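## Task

Pick up the pad of sticky notes from the desk and set it down on the counter, then open the gripper so it is released. The job fails if anything falls over or is left tilted.

## Robot and tools

Robot: TidyBot++, a single-arm mobile robot. Its base is 0.54 m long, 0.50 m wide and 0.38 m tall, on four powered casters. On top sits one seven-joint arm with a two-finger gripper; the shoulder is 0.12 m ahead of the base centre and 0.68 m up. Arm segments: upper arm 0.42 m, forearm 0.31 m, hand 0.31 m. Cameras: base_camera and wrist_camera (the latter looks along the hand). The arm starts folded, hand pointing down, sticking up to 0.08 m past the base front. A downward-pointing hand reaches at most about 0.94 m above the floor, and only near the base.

Frames (metres): base frame has its origin on the floor below the base centre, x forward, y left, z up. The odometry frame is the base frame as it was when the scene began. hand_pose is reported in the base frame and marks the midpoint between the finger pads; the hand's own z axis runs out along the fingers, and the fingers close along its y axis.

move: one action per call. Action keys: base, joints, target, optionally speeds; plus cameras and blocking, which are not part of the action. All motions begin together.
- base: an object holding any of translate_m (forward +, range -2 to 2 m), strafe_m (left +, -2 to 2 m), rotate_rad (counter-clockwise from above +, -6.3 to 6.3 rad). These are offsets relative to the base's pose at the start of the command, measured from the last reported position (or the current one if a move was still running).
- joints: absolute targets by name: joint_1_rad (any angle; positive is clockwise from above, opposite to heading), joint_2_rad shoulder (-2.249 to 2.249; 0 = upper arm vertical), joint_3_rad (any angle), joint_4_rad elbow (-2.579 to 2.579; 0 = straight), joint_5_rad (any angle), joint_6_rad wrist (-2.099 to 2.099), joint_7_rad (any angle; at 1.57 with hand down, fingers open left/right), gripper_pos (0 fully open to 1 fully closed; gap about 85 x (1 - gripper_pos) mm). Done tolerances: ±0.039 for joints 1-4, ±0.095 for 5-7, ±0.03 gripper. Any-angle joints take the shorter way, so turn in steps under half a turn.
- target: one list of seven numbers [x, y, z, qw, qx, qy, qz], an absolute hand pose in the base frame, metres then quaternion. With target, joints may only contain gripper_pos.
- speeds: caps for this action only: translate_m and strafe_m 0.05 to 0.5 m/s (give it under only one key when both are used), rotate_rad 0.1 to 1.57 rad/s.
- cameras: list of "base_camera", "wrist_camera" or "all"; omitted means all, [] means none.
- blocking: true/omitted waits until everything is still; false returns in about 0.5 s while motion continues. A new move overrides only what it names; a later joints command on an arm ends its running target.
Unknown keys make a call invalid; out-of-range values get it refused. A refusal, or an uncommanded stop, cancels your remaining move/wait/finished_scene calls in that reply.

wait: seconds (0 to 10), optional cameras; returns state and images, earlier if moves finish. wait(0) shows how a non-blocking move is going (line "earlier move").
stop: brakes all running motions; optional cameras.
zoom_image: camera plus region [x0, y0, x1, y1] in pixels, top-left origin, at most 504 x 504.
finished_scene: scene = the current scene's number; ends the scene for good, so the object must already be settled and released.

Result lines: base_odometry (odometry frame, heading in rad, -3.142 to 3.142, wheel-count based, so slip counts as motion); base_tilt in degrees (forward/right positive); joint_positions; hand_pose; hand_target (where the hand would sit if all joints hit their targets); base_status, joint_status, hand_status with words like done, moving, off_target, not_followed, stopped, contact_stop, time_out, torque_fault, limit_stop_at_motor_heat; motor_effort as percent of max with the last action's peak in brackets; Motor temperatures per arm joint; on_its_own for uncommanded behaviour; pictures naming the image order. "joint command not followed" / "pose unreachable" mean a built-in check withheld the arm (e.g. self-collision, with "cause:"). Gripper at 1 reading done means nothing was grasped; off_target with a reading means something is between the fingers. ARM HIT means a hard hit on the base or the arm itself.

Practical notes: a target usually lands within about 3 cm; correct by adding (wanted - measured) position to your last target. To hold still while loaded, resend hand_target, not hand_pose. Loads make the arm sag. Low, forward, close-in poses are unreliable and can hit the base; unreachable poses wander up to 10 s and end time_out. When lowering an object onto a surface, hand_pose stops dropping before effort changes much. Closed fingertips extend about 20 mm past the hand point.

Avoid: dropping or releasing moving objects, slamming, driving the arm into furniture (torque fault stops the arm 10 s), swinging a stretched arm sideways or reaching far from folded over nearby furniture (tipping), driving while the arm is snagged above about 0.6 m, squeezing hard on an object still resting on something, and long loaded or stretched holds (motors overheat at 75 °C). Objects may occasionally be nudged by outside pushes.

Each tool is called as name([rows], argument=value, ...), one row to a line, values as JSON.

## Session

move()

Scene clock: 0.00 s.
Motor temperatures (°C): [33 30 35 33 44 44 45]
base_odometry: x=+0.000 y=+0.000 heading=+0.000
base_tilt: forward=-0.3 right=+0.2
base_status: not commanded
joint_positions: joint_1_rad=-0.047 joint_2_rad=-0.333 joint_3_rad=+3.155 joint_4_rad=-2.548 joint_5_rad=-0.020 joint_6_rad=-0.916 joint_7_rad=+1.541 gripper_pos=+0.000
joint_status: not commanded
motor_effort: joint_1_rad=+0 joint_2_rad=-1 joint_3_rad=+0 joint_4_rad=+12 joint_5_rad=+0 joint_6_rad=+0 joint_7_rad=+1
hand_pose: x=+0.2362 y=+0.0108 z=+0.5796 quat_wxyz=(-0.010, +1.000, -0.003, +0.005) (m; base frame)
hand_target: x=+0.2362 y=+0.0108 z=+0.5796 quat_wxyz=(-0.010, +1.000, -0.003, +0.005) (m; base frame)
hand_status: not commanded
pictures: base_camera, wrist_camera
Images, in order (width x height): base_camera 644x364, wrist_camera 644x476.

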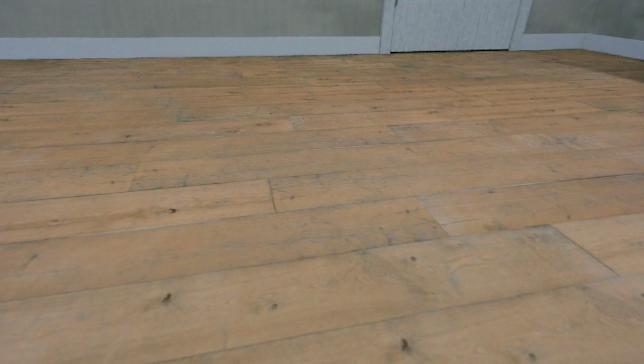

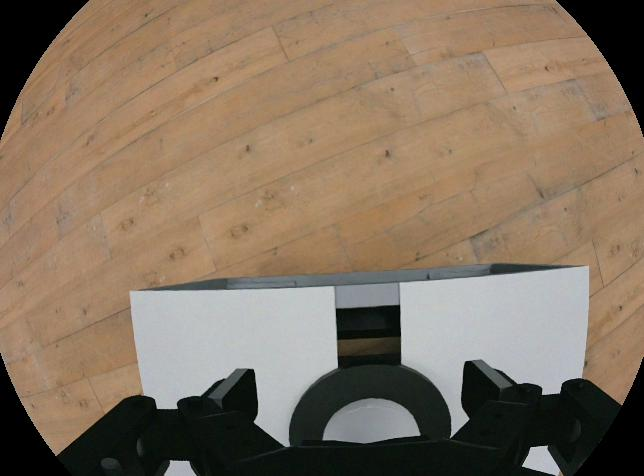

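move(base={"rotate_rad": 1.0}, cameras=["base_camera"])

move(base={"rotate_rad": 1.0}, cameras=["base_camera"])

move(base={"rotate_rad": 1.0}, cameras=["base_camera"])

move(base={"rotate_rad": 1.0}, cameras=["base_camera"])

move(base={"rotate_rad": 1.0}, cameras=["base_camera"])

Scene clock: 16.60 s.
Motor temperatures (°C): [33 30 34 33 44 44 45]
move: done
base_odometry: x=+0.000 y=+0.000 heading=+0.999
base_tilt: forward=-0.3 right=+0.2
base_status: done
joint_positions: joint_1_rad=-0.047 joint_2_rad=-0.333 joint_3_rad=+3.155 joint_4_rad=-2.548 joint_5_rad=-0.020 joint_6_rad=-0.916 joint_7_rad=+1.541 gripper_pos=+0.000
joint_status: not commanded
motor_effort: joint_1_rad=+0(1) joint_2_rad=-1(2) joint_3_rad=+0(1) joint_4_rad=+13(13) joint_5_rad=+0(1) joint_6_rad=+0(0) joint_7_rad=+1(2)
hand_pose: x=+0.2362 y=+0.0108 z=+0.5796 quat_wxyz=(-0.010, +1.000, -0.003, +0.005) (m; base frame)
hand_target: x=+0.2362 y=+0.0108 z=+0.5796 quat_wxyz=(-0.010, +1.000, -0.003, +0.005) (m; base frame)
hand_status: not commanded
pictures: base_camera
Images, in order (width x height): base_camera 644x364.

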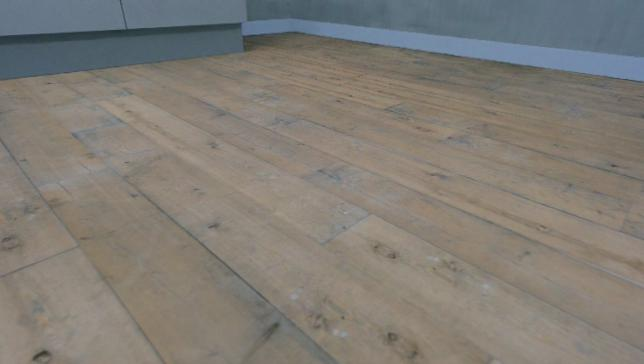

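Scene clock: 18.50 s.
Motor temperatures (°C): [33 30 34 33 43 44 45]
move: done
base_odometry: x=+0.000 y=+0.000 heading=+1.999
base_tilt: forward=-0.3 right=+0.2
base_status: done
joint_positions: joint_1_rad=-0.047 joint_2_rad=-0.333 joint_3_rad=+3.155 joint_4_rad=-2.548 joint_5_rad=-0.020 joint_6_rad=-0.916 joint_7_rad=+1.541 gripper_pos=+0.000
joint_status: not commanded
motor_effort: joint_1_rad=+0(1) joint_2_rad=-1(2) joint_3_rad=+0(1) joint_4_rad=+12(13) joint_5_rad=+0(1) joint_6_rad=+0(0) joint_7_rad=+1(2)
hand_pose: x=+0.2362 y=+0.0108 z=+0.5796 quat_wxyz=(-0.010, +1.000, -0.003, +0.005) (m; base frame)
hand_target: x=+0.2362 y=+0.0108 z=+0.5796 quat_wxyz=(-0.010, +1.000, -0.003, +0.005) (m; base frame)
hand_status: not commanded
pictures: base_camera
Images, in order (width x height): base_camera 644x364.

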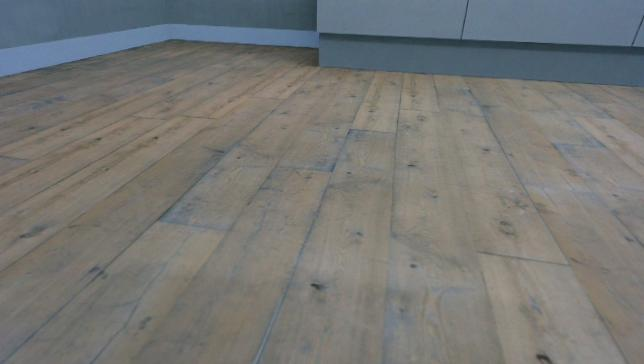

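Scene clock: 20.40 s.
Motor temperatures (°C): [33 30 34 33 43 44 45]
move: done
base_odometry: x=+0.000 y=+0.000 heading=+2.998
base_tilt: forward=-0.3 right=+0.2
base_status: done
joint_positions: joint_1_rad=-0.047 joint_2_rad=-0.333 joint_3_rad=+3.155 joint_4_rad=-2.548 joint_5_rad=-0.020 joint_6_rad=-0.916 joint_7_rad=+1.541 gripper_pos=+0.000
joint_status: not commanded
motor_effort: joint_1_rad=+0(1) joint_2_rad=-1(2) joint_3_rad=+0(1) joint_4_rad=+12(13) joint_5_rad=+0(1) joint_6_rad=+0(1) joint_7_rad=+1(2)
hand_pose: x=+0.2362 y=+0.0108 z=+0.5796 quat_wxyz=(-0.010, +1.000, -0.003, +0.005) (m; base frame)
hand_target: x=+0.2362 y=+0.0108 z=+0.5796 quat_wxyz=(-0.010, +1.000, -0.003, +0.005) (m; base frame)
hand_status: not commanded
pictures: base_camera
Images, in order (width x height): base_camera 644x364.

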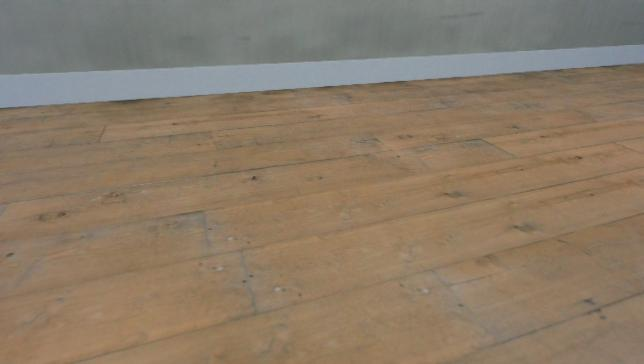

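Scene clock: 22.30 s.
Motor temperatures (°C): [33 30 34 33 43 44 45]
move: done
base_odometry: x=+0.000 y=+0.000 heading=-2.285
base_tilt: forward=-0.3 right=+0.2
base_status: done
joint_positions: joint_1_rad=-0.047 joint_2_rad=-0.333 joint_3_rad=+3.155 joint_4_rad=-2.548 joint_5_rad=-0.020 joint_6_rad=-0.916 joint_7_rad=+1.541 gripper_pos=+0.000
joint_status: not commanded
motor_effort: joint_1_rad=+0(1) joint_2_rad=-1(2) joint_3_rad=+0(1) joint_4_rad=+12(13) joint_5_rad=+0(1) joint_6_rad=+0(0) joint_7_rad=+1(2)
hand_pose: x=+0.2362 y=+0.0108 z=+0.5796 quat_wxyz=(-0.010, +1.000, -0.003, +0.005) (m; base frame)
hand_target: x=+0.2362 y=+0.0108 z=+0.5796 quat_wxyz=(-0.010, +1.000, -0.003, +0.005) (m; base frame)
hand_status: not commanded
pictures: base_camera
Images, in order (width x height): base_camera 644x364.

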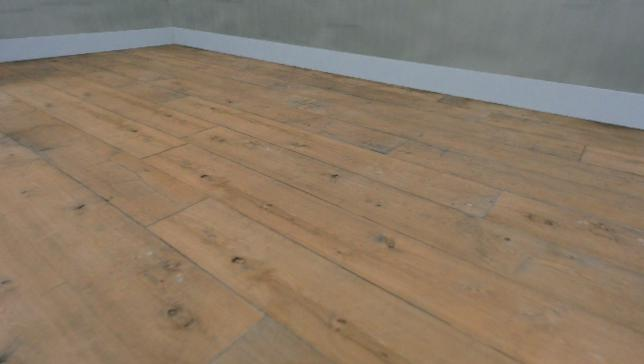

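Scene clock: 24.20 s.
Motor temperatures (°C): [33 30 34 33 43 44 45]
move: done
base_odometry: x=+0.000 y=+0.000 heading=-1.286
base_tilt: forward=-0.3 right=+0.2
base_status: done
joint_positions: joint_1_rad=-0.047 joint_2_rad=-0.333 joint_3_rad=+3.155 joint_4_rad=-2.548 joint_5_rad=-0.020 joint_6_rad=-0.916 joint_7_rad=+1.541 gripper_pos=+0.000
joint_status: not commanded
motor_effort: joint_1_rad=+0(1) joint_2_rad=-1(1) joint_3_rad=+0(1) joint_4_rad=+12(13) joint_5_rad=+0(1) joint_6_rad=+0(0) joint_7_rad=+2(2)
hand_pose: x=+0.2362 y=+0.0108 z=+0.5796 quat_wxyz=(-0.010, +1.000, -0.003, +0.005) (m; base frame)
hand_target: x=+0.2362 y=+0.0108 z=+0.5796 quat_wxyz=(-0.010, +1.000, -0.003, +0.005) (m; base frame)
hand_status: not commanded
pictures: base_camera
Images, in order (width x height): base_camera 644x364.

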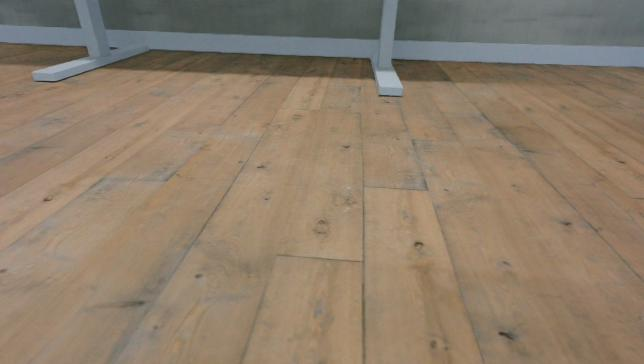

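move(joints={"joint_1_rad":0,"joint_2_rad":-0.3,"joint_3_rad":3.14,"joint_4_rad":-1.9,"joint_5_rad":0,"joint_6_rad":-0.35,"joint_7_rad":1.57})

Scene clock: 35.43 s.
Motor temperatures (°C): [33 30 34 33 43 44 45]
move: done
base_odometry: x=+0.000 y=+0.000 heading=-1.286
base_tilt: forward=-0.3 right=+0.2
base_status: not commanded
joint_positions: joint_1_rad=-0.015 joint_2_rad=-0.319 joint_3_rad=+3.154 joint_4_rad=-1.922 joint_5_rad=-0.020 joint_6_rad=-0.401 joint_7_rad=+1.541 gripper_pos=+0.000
joint_status: all done
motor_effort: joint_1_rad=-1(1) joint_2_rad=-10(10) joint_3_rad=+0(1) joint_4_rad=+20(20) joint_5_rad=+0(1) joint_6_rad=+8(8) joint_7_rad=+1(2)
hand_pose: x=+0.5838 y=+0.0043 z=+0.9405 quat_wxyz=(-0.019, +0.842, -0.018, +0.538) (m; base frame)
hand_target: x=+0.5980 y=+0.0022 z=+0.9594 quat_wxyz=(+0.000, +0.828, +0.000, +0.561) (m; base frame)
hand_status: not commanded
pictures: base_camera, wrist_camera
Images, in order (width x height): base_camera 644x364, wrist_camera 644x476.

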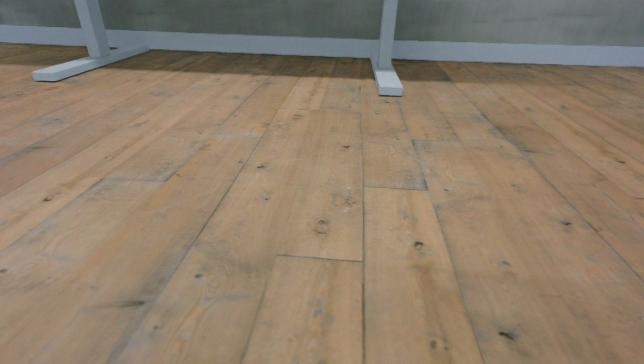

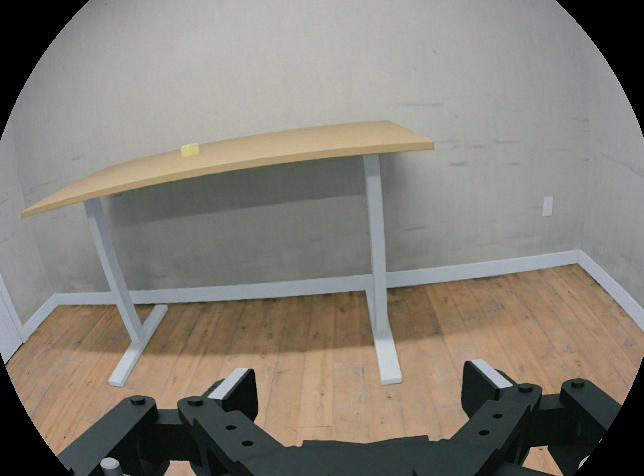

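move(base={"rotate_rad": -0.15})

move(base={"strafe_m": 0.9})

Scene clock: 50.50 s.
Motor temperatures (°C): [33 30 33 33 43 44 45]
move: done
base_odometry: x=+0.000 y=+0.000 heading=-1.435
base_tilt: forward=-0.3 right=+0.2
base_status: done
joint_positions: joint_1_rad=-0.004 joint_2_rad=-0.319 joint_3_rad=+3.146 joint_4_rad=-1.922 joint_5_rad=-0.020 joint_6_rad=-0.396 joint_7_rad=+1.541 gripper_pos=+0.000
joint_status: not commanded
motor_effort: joint_1_rad=+0(2) joint_2_rad=-10(10) joint_3_rad=+0(2) joint_4_rad=+20(21) joint_5_rad=+0(1) joint_6_rad=+8(8) joint_7_rad=+1(2)
hand_pose: x=+0.5845 y=+0.0037 z=+0.9417 quat_wxyz=(-0.017, +0.841, -0.018, +0.540) (m; base frame)
hand_target: x=+0.5980 y=+0.0022 z=+0.9594 quat_wxyz=(+0.000, +0.828, +0.000, +0.561) (m; base frame)
hand_status: not commanded
pictures: base_camera, wrist_camera
Images, in order (width x height): base_camera 644x364, wrist_camera 644x476.

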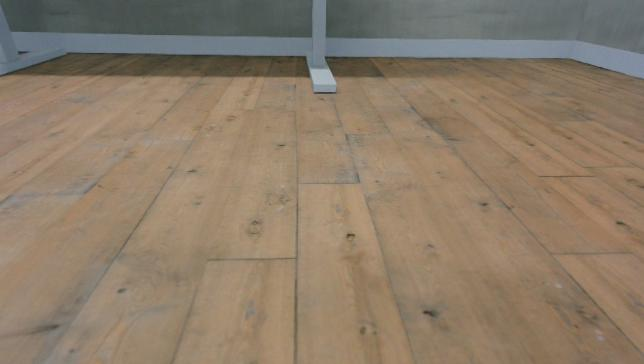

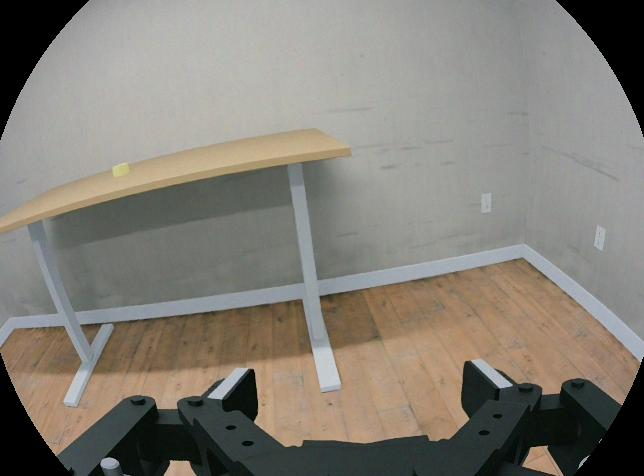

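Scene clock: 53.67 s.
Motor temperatures (°C): [33 30 33 33 43 44 45]
move: done
base_odometry: x=+0.892 y=+0.121 heading=-1.435
base_tilt: forward=-0.3 right=+0.2
base_status: done
joint_positions: joint_1_rad=-0.004 joint_2_rad=-0.318 joint_3_rad=+3.143 joint_4_rad=-1.922 joint_5_rad=-0.020 joint_6_rad=-0.396 joint_7_rad=+1.541 gripper_pos=+0.000
joint_status: not commanded
motor_effort: joint_1_rad=+0(1) joint_2_rad=-10(10) joint_3_rad=+0(2) joint_4_rad=+21(21) joint_5_rad=+0(1) joint_6_rad=+8(8) joint_7_rad=+1(2)
hand_pose: x=+0.5847 y=+0.0051 z=+0.9416 quat_wxyz=(-0.017, +0.841, -0.017, +0.540) (m; base frame)
hand_target: x=+0.5980 y=+0.0022 z=+0.9594 quat_wxyz=(+0.000, +0.828, +0.000, +0.561) (m; base frame)
hand_status: not commanded
pictures: base_camera, wrist_camera
Images, in order (width x height): base_camera 644x364, wrist_camera 644x476.

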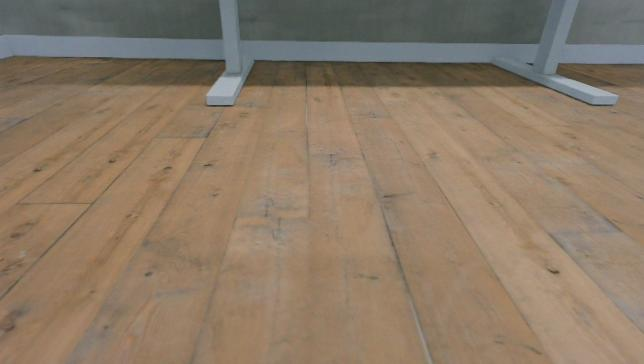

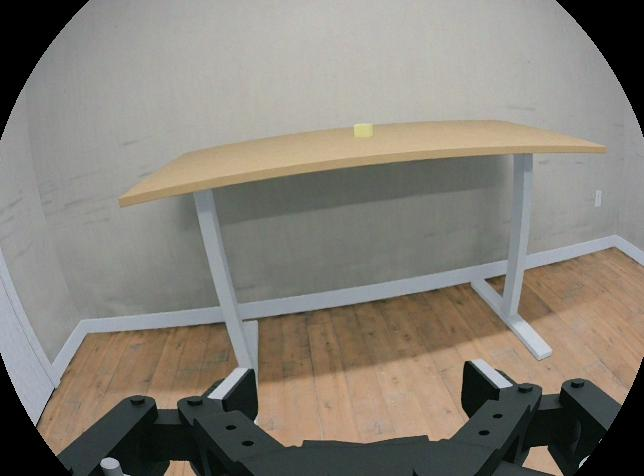

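move(base={"translate_m": 0.4, "strafe_m": -0.12}, joints={"joint_7_rad":1.60}, cameras=["wrist_camera"])

Scene clock: 65.17 s.
Motor temperatures (°C): [33 29 33 33 43 44 45]
move: done
base_odometry: x=+0.827 y=-0.291 heading=-1.434
base_tilt: forward=-0.3 right=+0.2
base_status: done
joint_positions: joint_1_rad=-0.004 joint_2_rad=-0.304 joint_3_rad=+3.143 joint_4_rad=-1.922 joint_5_rad=-0.020 joint_6_rad=-0.393 joint_7_rad=+1.557 gripper_pos=+0.000
joint_status: all done
motor_effort: joint_1_rad=+0(1) joint_2_rad=-10(13) joint_3_rad=+0(2) joint_4_rad=+20(21) joint_5_rad=+0(1) joint_6_rad=+8(8) joint_7_rad=+1(2)
hand_pose: x=+0.5889 y=+0.0051 z=+0.9359 quat_wxyz=(-0.013, +0.844, -0.010, +0.536) (m; base frame)
hand_target: x=+0.5980 y=+0.0022 z=+0.9594 quat_wxyz=(+0.008, +0.828, +0.013, +0.561) (m; base frame)
hand_status: not commanded
pictures: wrist_camera
Images, in order (width x height): wrist_camera 644x476.

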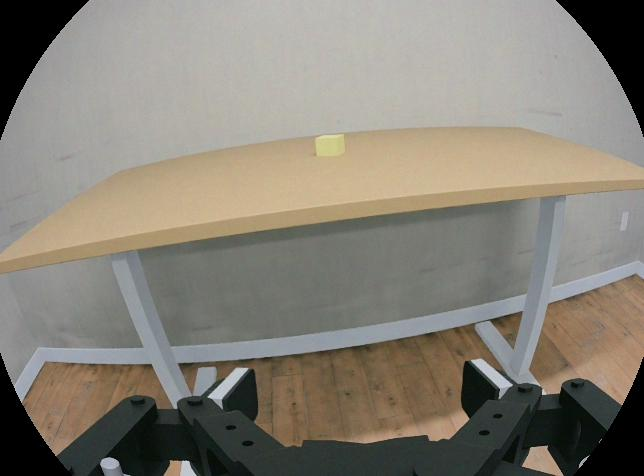

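zoom_image(camera="wrist_camera", region=[270, 110, 380, 190])

move(base={"translate_m": 0.3}, speeds={"translate_m": 0.2})

zoom_image(camera="wrist_camera", region=[220, 110, 430, 250])

Scaled by 4.582.

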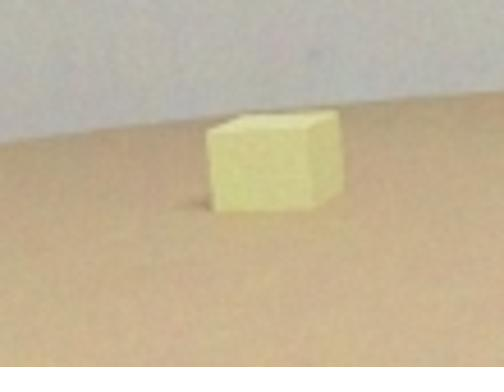

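Scene clock: 107.20 s.
Motor temperatures (°C): [32 29 32 33 43 44 44]
move: done
base_odometry: x=+0.868 y=-0.589 heading=-1.434
base_tilt: forward=-0.3 right=+0.2
base_status: done
joint_positions: joint_1_rad=-0.004 joint_2_rad=-0.304 joint_3_rad=+3.143 joint_4_rad=-1.921 joint_5_rad=-0.020 joint_6_rad=-0.392 joint_7_rad=+1.557 gripper_pos=+0.000
joint_status: not commanded
motor_effort: joint_1_rad=+0(1) joint_2_rad=-10(13) joint_3_rad=+0(2) joint_4_rad=+21(21) joint_5_rad=+0(1) joint_6_rad=+8(8) joint_7_rad=+1(2)
hand_pose: x=+0.5889 y=+0.0051 z=+0.9362 quat_wxyz=(-0.013, +0.844, -0.010, +0.536) (m; base frame)
hand_target: x=+0.5980 y=+0.0022 z=+0.9594 quat_wxyz=(+0.008, +0.828, +0.013, +0.561) (m; base frame)
hand_status: not commanded
pictures: base_camera, wrist_camera
Images, in order (width x height): base_camera 644x364, wrist_camera 644x476.

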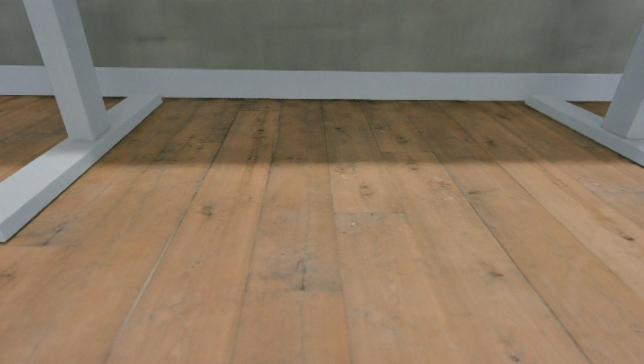

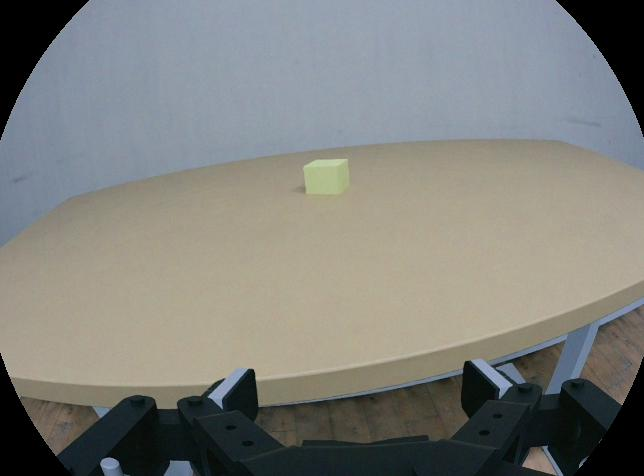

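Scaled by 2.400.

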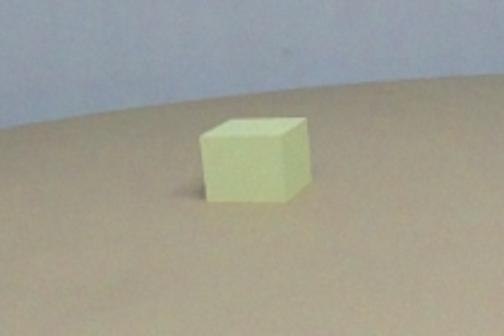

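move(joints={"joint_2_rad":-0.3,"joint_4_rad":-1.3,"joint_6_rad":-1.2}, cameras=["wrist_camera"])

move(base={"translate_m": 0.2}, speeds={"translate_m": 0.2})

Scene clock: 125.57 s.
Motor temperatures (°C): [32 29 32 33 43 44 44]
move: done
base_odometry: x=+0.868 y=-0.589 heading=-1.434
base_tilt: forward=-0.3 right=+0.1
base_status: not commanded
joint_positions: joint_1_rad=-0.004 joint_2_rad=-0.304 joint_3_rad=+3.143 joint_4_rad=-1.324 joint_5_rad=-0.020 joint_6_rad=-1.154 joint_7_rad=+1.557 gripper_pos=+0.000
joint_status: all done
motor_effort: joint_1_rad=+0(1) joint_2_rad=-7(12) joint_3_rad=+0(1) joint_4_rad=+17(22) joint_5_rad=+0(1) joint_6_rad=+7(9) joint_7_rad=+1(2)
hand_pose: x=+0.5174 y=+0.0081 z=+1.0713 quat_wxyz=(-0.014, +0.885, -0.004, +0.465) (m; base frame)
hand_target: x=+0.5108 y=+0.0021 z=+1.0704 quat_wxyz=(+0.006, +0.891, +0.014, +0.454) (m; base frame)
hand_status: not commanded
pictures: wrist_camera
Images, in order (width x height): wrist_camera 644x476.

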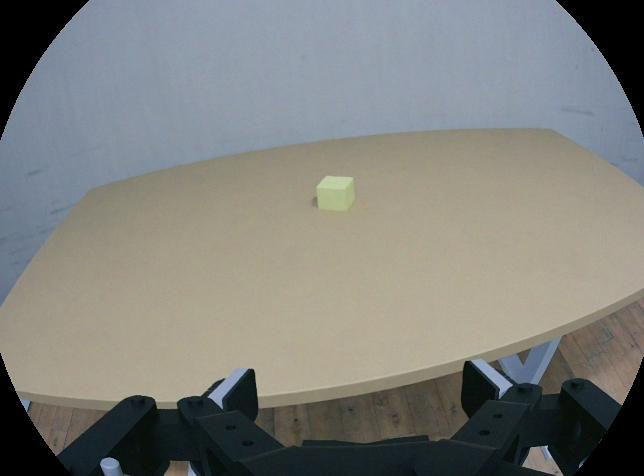

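Scene clock: 127.33 s.
Motor temperatures (°C): [32 29 32 33 43 44 44]
move: done
base_odometry: x=+0.895 y=-0.787 heading=-1.434
base_tilt: forward=-0.3 right=+0.2
base_status: done
joint_positions: joint_1_rad=-0.004 joint_2_rad=-0.302 joint_3_rad=+3.143 joint_4_rad=-1.322 joint_5_rad=-0.020 joint_6_rad=-1.158 joint_7_rad=+1.557 gripper_pos=+0.000
joint_status: not commanded
motor_effort: joint_1_rad=+1(1) joint_2_rad=-8(10) joint_3_rad=+0(1) joint_4_rad=+17(18) joint_5_rad=+0(1) joint_6_rad=+7(8) joint_7_rad=+1(1)
hand_pose: x=+0.5175 y=+0.0081 z=+1.0704 quat_wxyz=(-0.014, +0.886, -0.004, +0.463) (m; base frame)
hand_target: x=+0.5108 y=+0.0021 z=+1.0704 quat_wxyz=(+0.006, +0.891, +0.014, +0.454) (m; base frame)
hand_status: not commanded
pictures: base_camera, wrist_camera
Images, in order (width x height): base_camera 644x364, wrist_camera 644x476.

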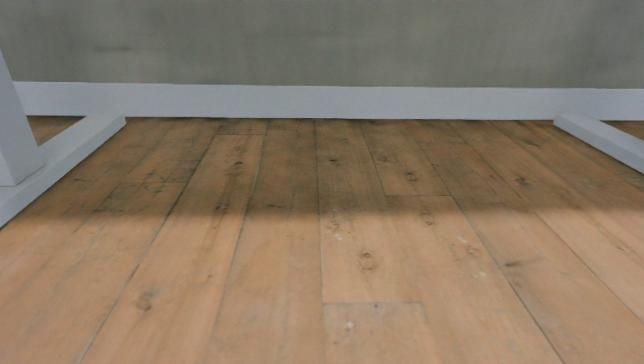

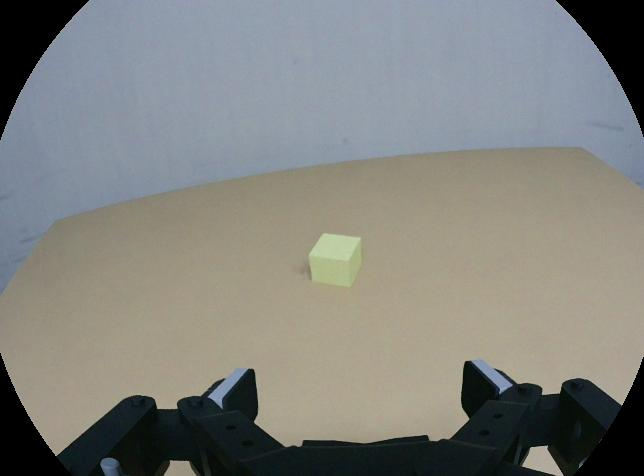

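zoom_image(camera="wrist_camera", region=[280, 210, 390, 310])

Scaled by 4.582.

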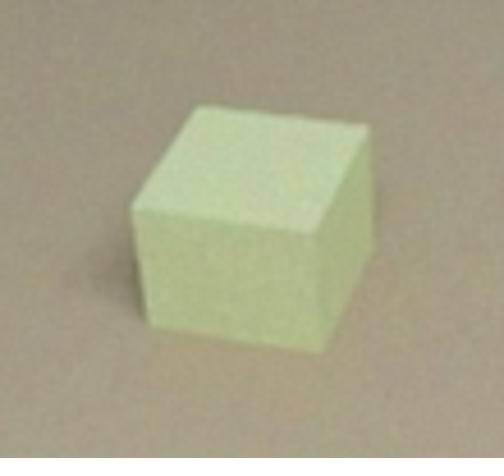

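move(base={"rotate_rad": -0.24, "strafe_m": 0.17}, speeds={"strafe_m": 0.2}, cameras=["wrist_camera"])

move(target=[0.65, 0.0, 1.07, 0, 0.924, 0, 0.383], cameras=["wrist_camera"])

Scene clock: 169.27 s.
Motor temperatures (°C): [32 29 32 33 42 43 44]
move: done
base_odometry: x=+1.064 y=-0.764 heading=-1.675
base_tilt: forward=-0.3 right=+0.2
base_status: done
joint_positions: joint_1_rad=-0.004 joint_2_rad=-0.302 joint_3_rad=+3.140 joint_4_rad=-1.322 joint_5_rad=-0.020 joint_6_rad=-1.158 joint_7_rad=+1.557 gripper_pos=+0.000
joint_status: not commanded
motor_effort: joint_1_rad=+0(1) joint_2_rad=-7(8) joint_3_rad=+0(2) joint_4_rad=+17(18) joint_5_rad=+0(1) joint_6_rad=+7(7) joint_7_rad=+1(2)
hand_pose: x=+0.5174 y=+0.0096 z=+1.0704 quat_wxyz=(-0.014, +0.886, -0.003, +0.463) (m; base frame)
hand_target: x=+0.5108 y=+0.0021 z=+1.0704 quat_wxyz=(+0.006, +0.891, +0.014, +0.454) (m; base frame)
hand_status: not commanded
pictures: wrist_camera
Images, in order (width x height): wrist_camera 644x476.

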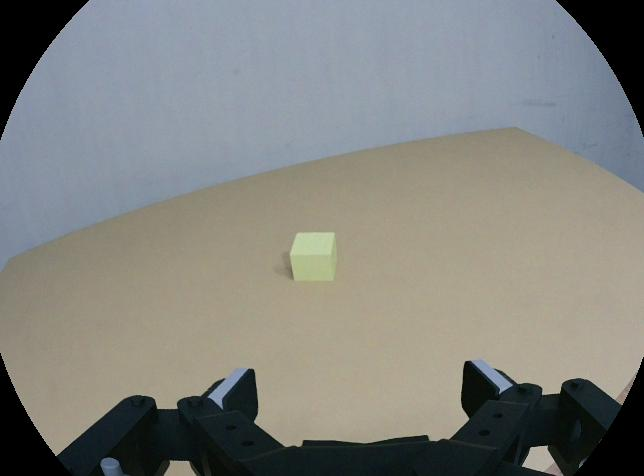

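Scene clock: 171.03 s.
Motor temperatures (°C): [32 29 32 33 42 43 44]
move: done
base_odometry: x=+1.064 y=-0.764 heading=-1.675
base_tilt: forward=-0.2 right=+0.2
base_status: not commanded
joint_positions: joint_1_rad=-0.009 joint_2_rad=+0.132 joint_3_rad=+3.167 joint_4_rad=-0.793 joint_5_rad=-0.020 joint_6_rad=-1.395 joint_7_rad=+1.557 gripper_pos=+0.000
joint_status: not commanded
motor_effort: joint_1_rad=+0(1) joint_2_rad=-22(24) joint_3_rad=+0(1) joint_4_rad=+16(18) joint_5_rad=+0(1) joint_6_rad=+6(7) joint_7_rad=+1(2)
hand_pose: x=+0.6536 y=-0.0002 z=+1.0759 quat_wxyz=(-0.007, +0.917, -0.011, +0.399) (m; base frame)
hand_target: x=+0.6500 y=+0.0000 z=+1.0700 quat_wxyz=(+0.000, +0.924, +0.000, +0.383) (m; base frame)
hand_status: done (0.007 m and 2.5 deg from the pose sent, 0.133 m and 10.3 deg at the start)
pictures: wrist_camera
Images, in order (width x height): wrist_camera 644x476.

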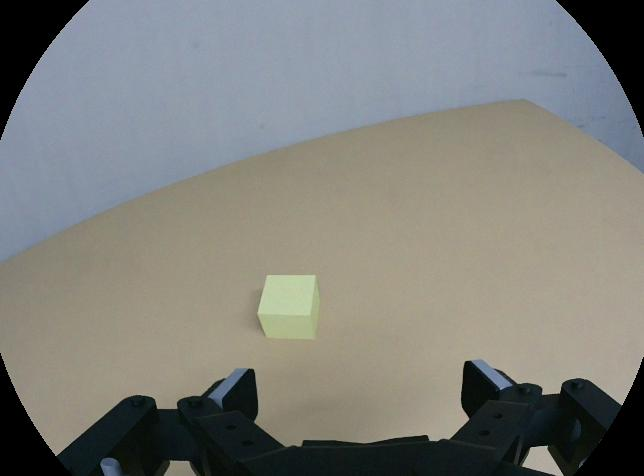

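move(target=[0.69, 0.055, 1.01, 0, 0.924, 0, 0.383], cameras=["wrist_camera"])

Scene clock: 180.10 s.
Motor temperatures (°C): [32 29 31 33 42 43 44]
move: done
base_odometry: x=+1.064 y=-0.764 heading=-1.675
base_tilt: forward=-0.3 right=+0.2
base_status: not commanded
joint_positions: joint_1_rad=-0.148 joint_2_rad=+0.153 joint_3_rad=+3.160 joint_4_rad=-0.959 joint_5_rad=+0.068 joint_6_rad=-1.277 joint_7_rad=+1.499 gripper_pos=+0.000
joint_status: not commanded
motor_effort: joint_1_rad=+0(1) joint_2_rad=-24(26) joint_3_rad=-1(1) joint_4_rad=+18(18) joint_5_rad=+1(1) joint_6_rad=+6(6) joint_7_rad=+2(2)
hand_pose: x=+0.6752 y=+0.0548 z=+1.0104 quat_wxyz=(-0.002, +0.929, +0.025, +0.369) (m; base frame)
hand_target: x=+0.6900 y=+0.0550 z=+1.0100 quat_wxyz=(+0.000, +0.924, +0.000, +0.383) (m; base frame)
hand_status: done (0.015 m and 3.3 deg from the pose sent, 0.093 m and 2.5 deg at the start)
pictures: wrist_camera
Images, in order (width x height): wrist_camera 644x476.

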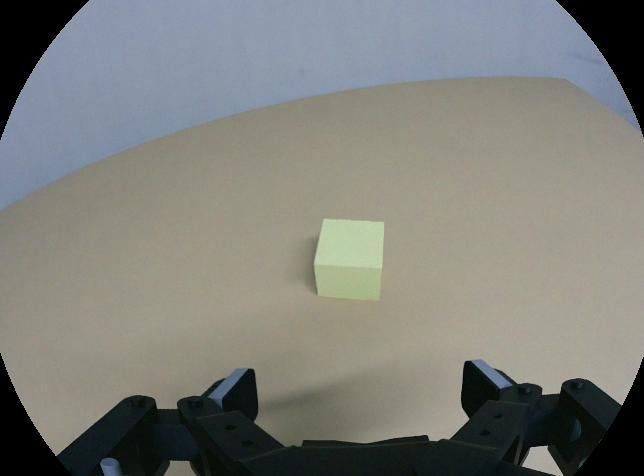

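move(target=[0.745, 0.060, 1.0, 0, 0.924, 0, 0.383], cameras=["wrist_camera"])

move(target=[0.78, 0.060, 0.97, 0, 0.924, 0, 0.383], cameras=["wrist_camera"])

Scene clock: 203.70 s.
Motor temperatures (°C): [32 29 31 33 42 43 44]
move: done
base_odometry: x=+1.064 y=-0.764 heading=-1.675
base_tilt: forward=-0.3 right=+0.2
base_status: not commanded
joint_positions: joint_1_rad=-0.155 joint_2_rad=+0.291 joint_3_rad=+3.177 joint_4_rad=-0.837 joint_5_rad=+0.069 joint_6_rad=-1.277 joint_7_rad=+1.499 gripper_pos=+0.000
joint_status: not commanded
motor_effort: joint_1_rad=-1(1) joint_2_rad=-29(32) joint_3_rad=+0(1) joint_4_rad=+17(19) joint_5_rad=+1(1) joint_6_rad=+6(6) joint_7_rad=+2(2)
hand_pose: x=+0.7306 y=+0.0584 z=+0.9898 quat_wxyz=(+0.004, +0.932, +0.022, +0.362) (m; base frame)
hand_target: x=+0.7450 y=+0.0600 z=+1.0000 quat_wxyz=(+0.000, +0.924, +0.000, +0.383) (m; base frame)
hand_status: done (0.018 m and 3.6 deg from the pose sent, 0.071 m and 3.3 deg at the start)
pictures: wrist_camera
Images, in order (width x height): wrist_camera 644x476.

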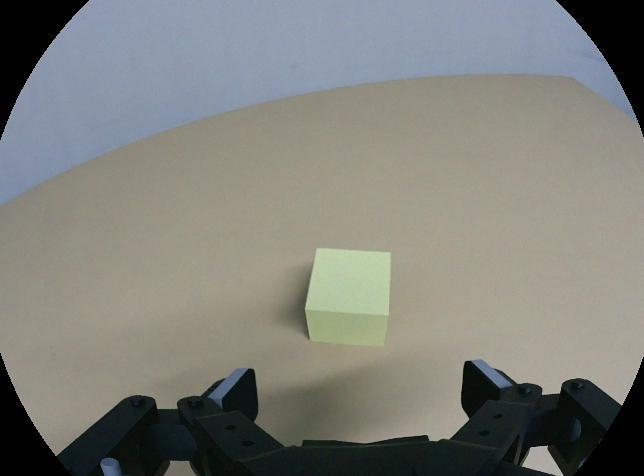

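Scene clock: 204.63 s.
Motor temperatures (°C): [32 29 31 33 42 43 44]
move: done
base_odometry: x=+1.064 y=-0.764 heading=-1.675
base_tilt: forward=-0.3 right=+0.2
base_status: not commanded
joint_positions: joint_1_rad=-0.155 joint_2_rad=+0.353 joint_3_rad=+3.185 joint_4_rad=-0.837 joint_5_rad=+0.069 joint_6_rad=-1.211 joint_7_rad=+1.499 gripper_pos=+0.000
joint_status: not commanded
motor_effort: joint_1_rad=-1(1) joint_2_rad=-32(34) joint_3_rad=+0(1) joint_4_rad=+18(19) joint_5_rad=+1(1) joint_6_rad=+6(6) joint_7_rad=+1(2)
hand_pose: x=+0.7641 y=+0.0593 z=+0.9646 quat_wxyz=(+0.008, +0.931, +0.022, +0.364) (m; base frame)
hand_target: x=+0.7800 y=+0.0600 z=+0.9700 quat_wxyz=(+0.000, +0.924, +0.000, +0.383) (m; base frame)
hand_status: done (0.017 m and 3.5 deg from the pose sent, 0.053 m and 3.6 deg at the start)
pictures: wrist_camera
Images, in order (width x height): wrist_camera 644x476.

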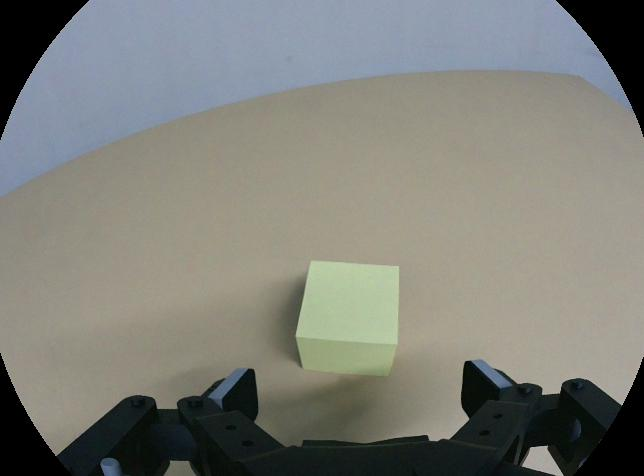

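move(target=[0.81, 0.060, 0.945, 0, 0.924, 0, 0.383], cameras=["wrist_camera"])

move(target=[0.83, 0.060, 0.93, 0, 0.924, 0, 0.383], cameras=["wrist_camera"])

Scene clock: 219.67 s.
Motor temperatures (°C): [31 29 31 33 42 43 44]
move: done
base_odometry: x=+1.064 y=-0.764 heading=-1.675
base_tilt: forward=-0.3 right=+0.1
base_status: not commanded
joint_positions: joint_1_rad=-0.155 joint_2_rad=+0.414 joint_3_rad=+3.192 joint_4_rad=-0.828 joint_5_rad=+0.069 joint_6_rad=-1.162 joint_7_rad=+1.499 gripper_pos=+0.000
joint_status: not commanded
motor_effort: joint_1_rad=+0(1) joint_2_rad=-34(37) joint_3_rad=+0(1) joint_4_rad=+18(19) joint_5_rad=+1(1) joint_6_rad=+6(6) joint_7_rad=+1(2)
hand_pose: x=+0.7927 y=+0.0606 z=+0.9392 quat_wxyz=(+0.011, +0.931, +0.022, +0.363) (m; base frame)
hand_target: x=+0.8100 y=+0.0600 z=+0.9450 quat_wxyz=(+0.000, +0.924, +0.000, +0.383) (m; base frame)
hand_status: done (0.018 m and 3.8 deg from the pose sent, 0.050 m and 3.5 deg at the start)
pictures: wrist_camera
Images, in order (width x height): wrist_camera 644x476.

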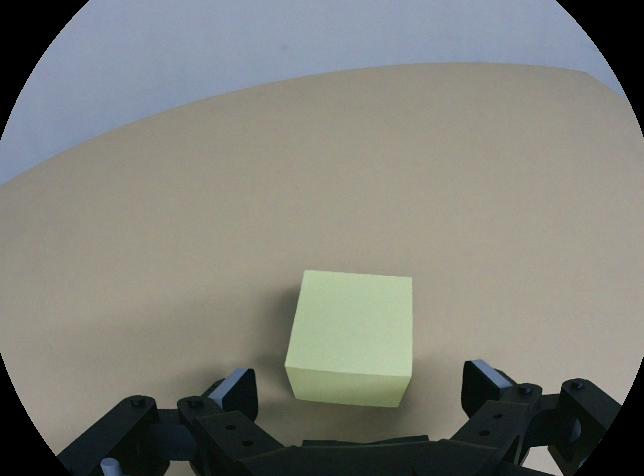

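Scene clock: 220.53 s.
Motor temperatures (°C): [31 29 31 33 42 43 44]
move: done
base_odometry: x=+1.064 y=-0.764 heading=-1.675
base_tilt: forward=-0.3 right=+0.2
base_status: not commanded
joint_positions: joint_1_rad=-0.155 joint_2_rad=+0.455 joint_3_rad=+3.195 joint_4_rad=-0.803 joint_5_rad=+0.069 joint_6_rad=-1.141 joint_7_rad=+1.499 gripper_pos=+0.000
joint_status: not commanded
motor_effort: joint_1_rad=+0(1) joint_2_rad=-36(37) joint_3_rad=+0(1) joint_4_rad=+18(19) joint_5_rad=+1(1) joint_6_rad=+6(6) joint_7_rad=+1(2)
hand_pose: x=+0.8112 y=+0.0619 z=+0.9280 quat_wxyz=(+0.013, +0.931, +0.023, +0.365) (m; base frame)
hand_target: x=+0.8300 y=+0.0600 z=+0.9300 quat_wxyz=(+0.000, +0.924, +0.000, +0.383) (m; base frame)
hand_status: done (0.019 m and 3.7 deg from the pose sent, 0.038 m and 3.8 deg at the start)
pictures: wrist_camera
Images, in order (width x height): wrist_camera 644x476.

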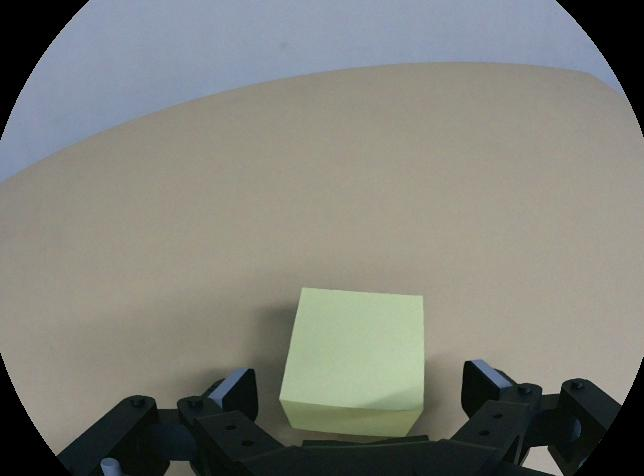

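move(target=[0.845, 0.060, 0.912, 0, 0.924, 0, 0.383], cameras=["wrist_camera"])

move(target=[0.855, 0.060, 0.902, 0, 0.924, 0, 0.383], cameras=["wrist_camera"])

Scene clock: 228.90 s.
Motor temperatures (°C): [31 29 31 33 42 43 44]
move: done
base_odometry: x=+1.064 y=-0.764 heading=-1.675
base_tilt: forward=-0.3 right=+0.2
base_status: not commanded
joint_positions: joint_1_rad=-0.155 joint_2_rad=+0.485 joint_3_rad=+3.197 joint_4_rad=-0.803 joint_5_rad=+0.069 joint_6_rad=-1.099 joint_7_rad=+1.499 gripper_pos=+0.000
joint_status: not commanded
motor_effort: joint_1_rad=+0(1) joint_2_rad=-37(38) joint_3_rad=+0(1) joint_4_rad=+18(19) joint_5_rad=+1(1) joint_6_rad=+6(6) joint_7_rad=+1(1)
hand_pose: x=+0.8276 y=+0.0639 z=+0.9161 quat_wxyz=(+0.013, +0.928, +0.024, +0.371) (m; base frame)
hand_target: x=+0.8450 y=+0.0600 z=+0.9120 quat_wxyz=(+0.000, +0.924, +0.000, +0.383) (m; base frame)
hand_status: done (0.018 m and 3.5 deg from the pose sent, 0.037 m and 3.7 deg at the start)
pictures: wrist_camera
Images, in order (width x height): wrist_camera 644x476.

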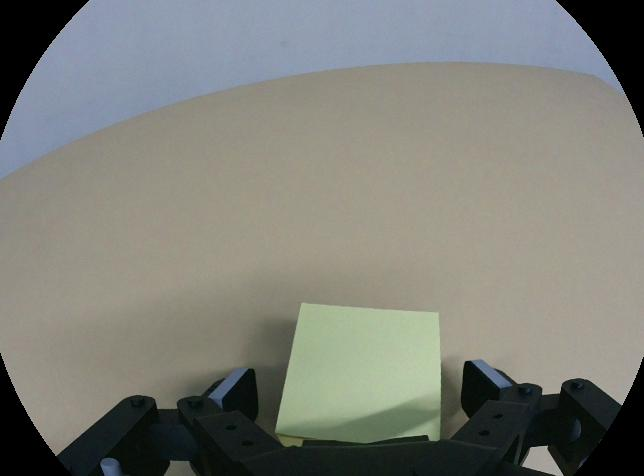

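Scene clock: 229.53 s.
Motor temperatures (°C): [31 29 31 33 42 43 44]
move: done
base_odometry: x=+1.064 y=-0.764 heading=-1.675
base_tilt: forward=-0.2 right=+0.1
base_status: not commanded
joint_positions: joint_1_rad=-0.155 joint_2_rad=+0.496 joint_3_rad=+3.197 joint_4_rad=-0.799 joint_5_rad=+0.069 joint_6_rad=-1.079 joint_7_rad=+1.499 gripper_pos=+0.000
joint_status: not commanded
motor_effort: joint_1_rad=+0(1) joint_2_rad=-36(37) joint_3_rad=+1(1) joint_4_rad=+18(19) joint_5_rad=+1(1) joint_6_rad=+5(6) joint_7_rad=+1(2)
hand_pose: x=+0.8354 y=+0.0647 z=+0.9146 quat_wxyz=(+0.013, +0.926, +0.024, +0.377) (m; base frame)
hand_target: x=+0.8550 y=+0.0600 z=+0.9020 quat_wxyz=(+0.000, +0.924, +0.000, +0.383) (m; base frame)
hand_status: done (0.024 m and 3.3 deg from the pose sent, 0.031 m and 3.5 deg at the start)
pictures: wrist_camera
Images, in order (width x height): wrist_camera 644x476.

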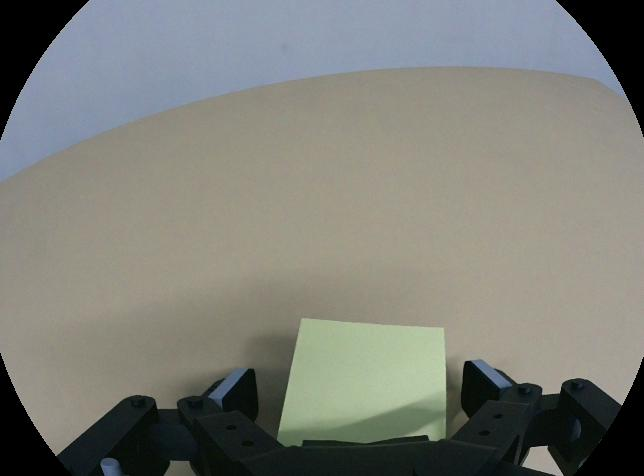

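move(target=[0.852, 0.060, 0.910, 0, 0.924, 0, 0.383], cameras=[])

move(joints={"gripper_pos": 0.5}, cameras=["wrist_camera"])

Scene clock: 237.07 s.
Motor temperatures (°C): [31 30 31 33 42 43 44]
move: done
base_odometry: x=+1.064 y=-0.764 heading=-1.675
base_tilt: forward=-0.3 right=+0.2
base_status: not commanded
joint_positions: joint_1_rad=-0.155 joint_2_rad=+0.500 joint_3_rad=+3.198 joint_4_rad=-0.784 joint_5_rad=+0.069 joint_6_rad=-1.080 joint_7_rad=+1.499 gripper_pos=+0.000
joint_status: not commanded
motor_effort: joint_1_rad=-1(1) joint_2_rad=-37(38) joint_3_rad=+0(1) joint_4_rad=+19(19) joint_5_rad=+1(1) joint_6_rad=+6(6) joint_7_rad=+0(2)
hand_pose: x=+0.8380 y=+0.0652 z=+0.9194 quat_wxyz=(+0.013, +0.924, +0.024, +0.382) (m; base frame)
hand_target: x=+0.8520 y=+0.0600 z=+0.9100 quat_wxyz=(+0.000, +0.924, +0.000, +0.383) (m; base frame)
hand_status: done (0.018 m and 3.2 deg from the pose sent, 0.018 m and 3.3 deg at the start)
pictures: none
No camera images: "cameras" was empty.

Scene clock: 237.90 s.
Motor temperatures (°C): [31 30 31 33 42 43 44]
move: off_target
base_odometry: x=+1.064 y=-0.764 heading=-1.675
base_tilt: forward=-0.3 right=+0.1
base_status: not commanded
joint_positions: joint_1_rad=-0.155 joint_2_rad=+0.500 joint_3_rad=+3.198 joint_4_rad=-0.780 joint_5_rad=+0.069 joint_6_rad=-1.079 joint_7_rad=+1.499 gripper_pos=+0.453
joint_status: gripper_pos off_target (ended at +0.453, target +0.500)
motor_effort: joint_1_rad=+0(1) joint_2_rad=-35(38) joint_3_rad=+0(1) joint_4_rad=+17(19) joint_5_rad=+1(2) joint_6_rad=+6(7) joint_7_rad=+1(2)
hand_pose: x=+0.8388 y=+0.0649 z=+0.9213 quat_wxyz=(+0.013, +0.923, +0.024, +0.384) (m; base frame)
hand_target: x=+0.8520 y=+0.0600 z=+0.9100 quat_wxyz=(+0.000, +0.924, +0.000, +0.383) (m; base frame)
hand_status: not commanded
pictures: wrist_camera
Images, in order (width x height): wrist_camera 644x476.

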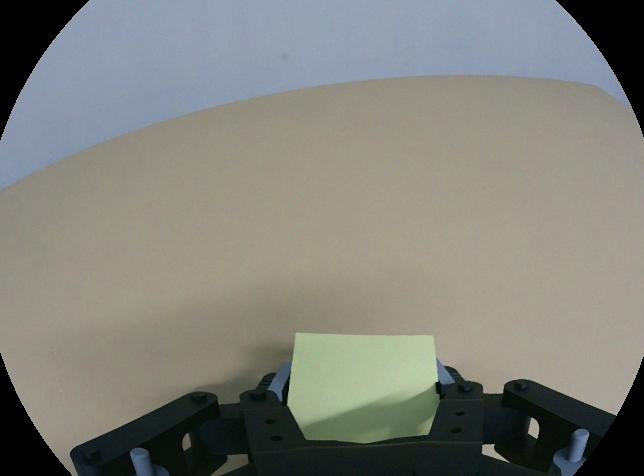

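move(joints={"gripper_pos": 0.65}, cameras=[])

move(target=[0.80, 0.060, 1.02, 0, 0.924, 0, 0.383], cameras=["wrist_camera"])

move(target=[0.60, 0.0, 1.07, 0, 0.924, 0, 0.383], cameras=["wrist_camera"])

Scene clock: 247.40 s.
Motor temperatures (°C): [31 30 31 33 42 43 44]
move: off_target
base_odometry: x=+1.064 y=-0.764 heading=-1.675
base_tilt: forward=-0.3 right=+0.2
base_status: not commanded
joint_positions: joint_1_rad=-0.155 joint_2_rad=+0.500 joint_3_rad=+3.198 joint_4_rad=-0.780 joint_5_rad=+0.069 joint_6_rad=-1.079 joint_7_rad=+1.499 gripper_pos=+0.453
joint_status: gripper_pos off_target (ended at +0.453, target +0.650)
motor_effort: joint_1_rad=+0(1) joint_2_rad=-36(36) joint_3_rad=+0(1) joint_4_rad=+17(19) joint_5_rad=+1(1) joint_6_rad=+6(6) joint_7_rad=+1(1)
hand_pose: x=+0.8388 y=+0.0649 z=+0.9214 quat_wxyz=(+0.013, +0.923, +0.024, +0.384) (m; base frame)
hand_target: x=+0.8520 y=+0.0600 z=+0.9100 quat_wxyz=(+0.000, +0.924, +0.000, +0.383) (m; base frame)
hand_status: not commanded
pictures: none
No camera images: "cameras" was empty.

Scene clock: 249.33 s.
Motor temperatures (°C): [31 30 31 33 42 43 44]
move: done
base_odometry: x=+1.064 y=-0.764 heading=-1.675
base_tilt: forward=-0.2 right=+0.2
base_status: not commanded
joint_positions: joint_1_rad=-0.155 joint_2_rad=+0.532 joint_3_rad=+3.212 joint_4_rad=-0.343 joint_5_rad=+0.062 joint_6_rad=-1.443 joint_7_rad=+1.499 gripper_pos=+0.453
joint_status: not commanded
motor_effort: joint_1_rad=+0(1) joint_2_rad=-36(41) joint_3_rad=+0(1) joint_4_rad=+16(20) joint_5_rad=+1(1) joint_6_rad=+7(7) joint_7_rad=+1(2)
hand_pose: x=+0.7995 y=+0.0591 z=+1.0354 quat_wxyz=(+0.013, +0.915, +0.009, +0.403) (m; base frame)
hand_target: x=+0.8000 y=+0.0600 z=+1.0200 quat_wxyz=(+0.000, +0.924, +0.000, +0.383) (m; base frame)
hand_status: done (0.015 m and 3.1 deg from the pose sent, 0.106 m and 3.1 deg at the start)
pictures: wrist_camera
Images, in order (width x height): wrist_camera 644x476.

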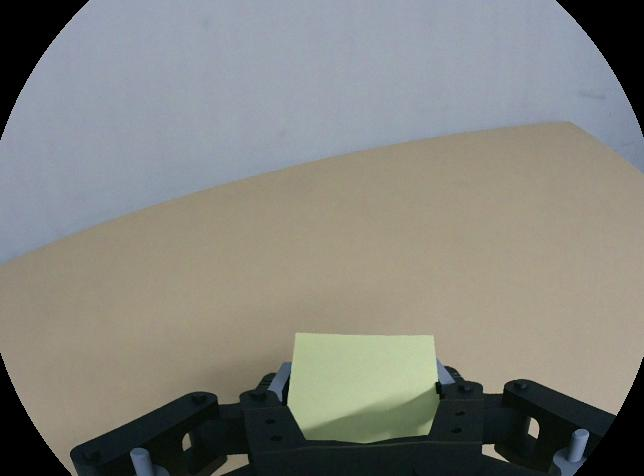

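Scene clock: 251.20 s.
Motor temperatures (°C): [31 30 31 33 42 43 44]
move: done
base_odometry: x=+1.064 y=-0.764 heading=-1.675
base_tilt: forward=-0.2 right=+0.2
base_status: not commanded
joint_positions: joint_1_rad=-0.040 joint_2_rad=+0.016 joint_3_rad=+3.187 joint_4_rad=-0.903 joint_5_rad=+0.037 joint_6_rad=-1.444 joint_7_rad=+1.503 gripper_pos=+0.453
joint_status: not commanded
motor_effort: joint_1_rad=+0(1) joint_2_rad=-18(38) joint_3_rad=+0(1) joint_4_rad=+16(17) joint_5_rad=+0(2) joint_6_rad=+7(7) joint_7_rad=+1(2)
hand_pose: x=+0.5949 y=-0.0123 z=+1.0716 quat_wxyz=(+0.006, +0.924, -0.039, +0.380) (m; base frame)
hand_target: x=+0.6000 y=+0.0000 z=+1.0700 quat_wxyz=(+0.000, +0.924, +0.000, +0.383) (m; base frame)
hand_status: done (0.013 m and 4.5 deg from the pose sent, 0.211 m and 3.1 deg at the start)
pictures: wrist_camera
Images, in order (width x height): wrist_camera 644x476.

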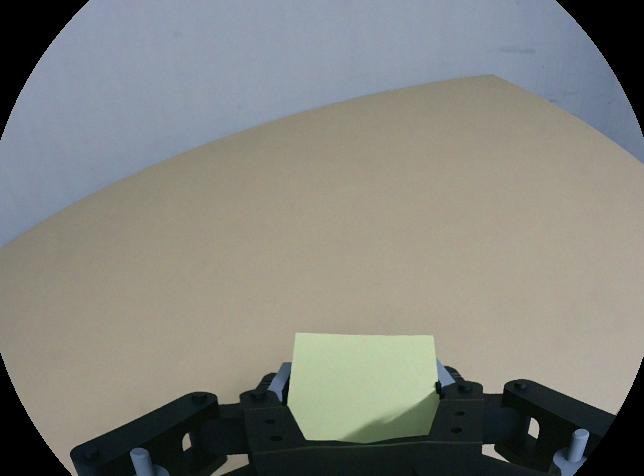

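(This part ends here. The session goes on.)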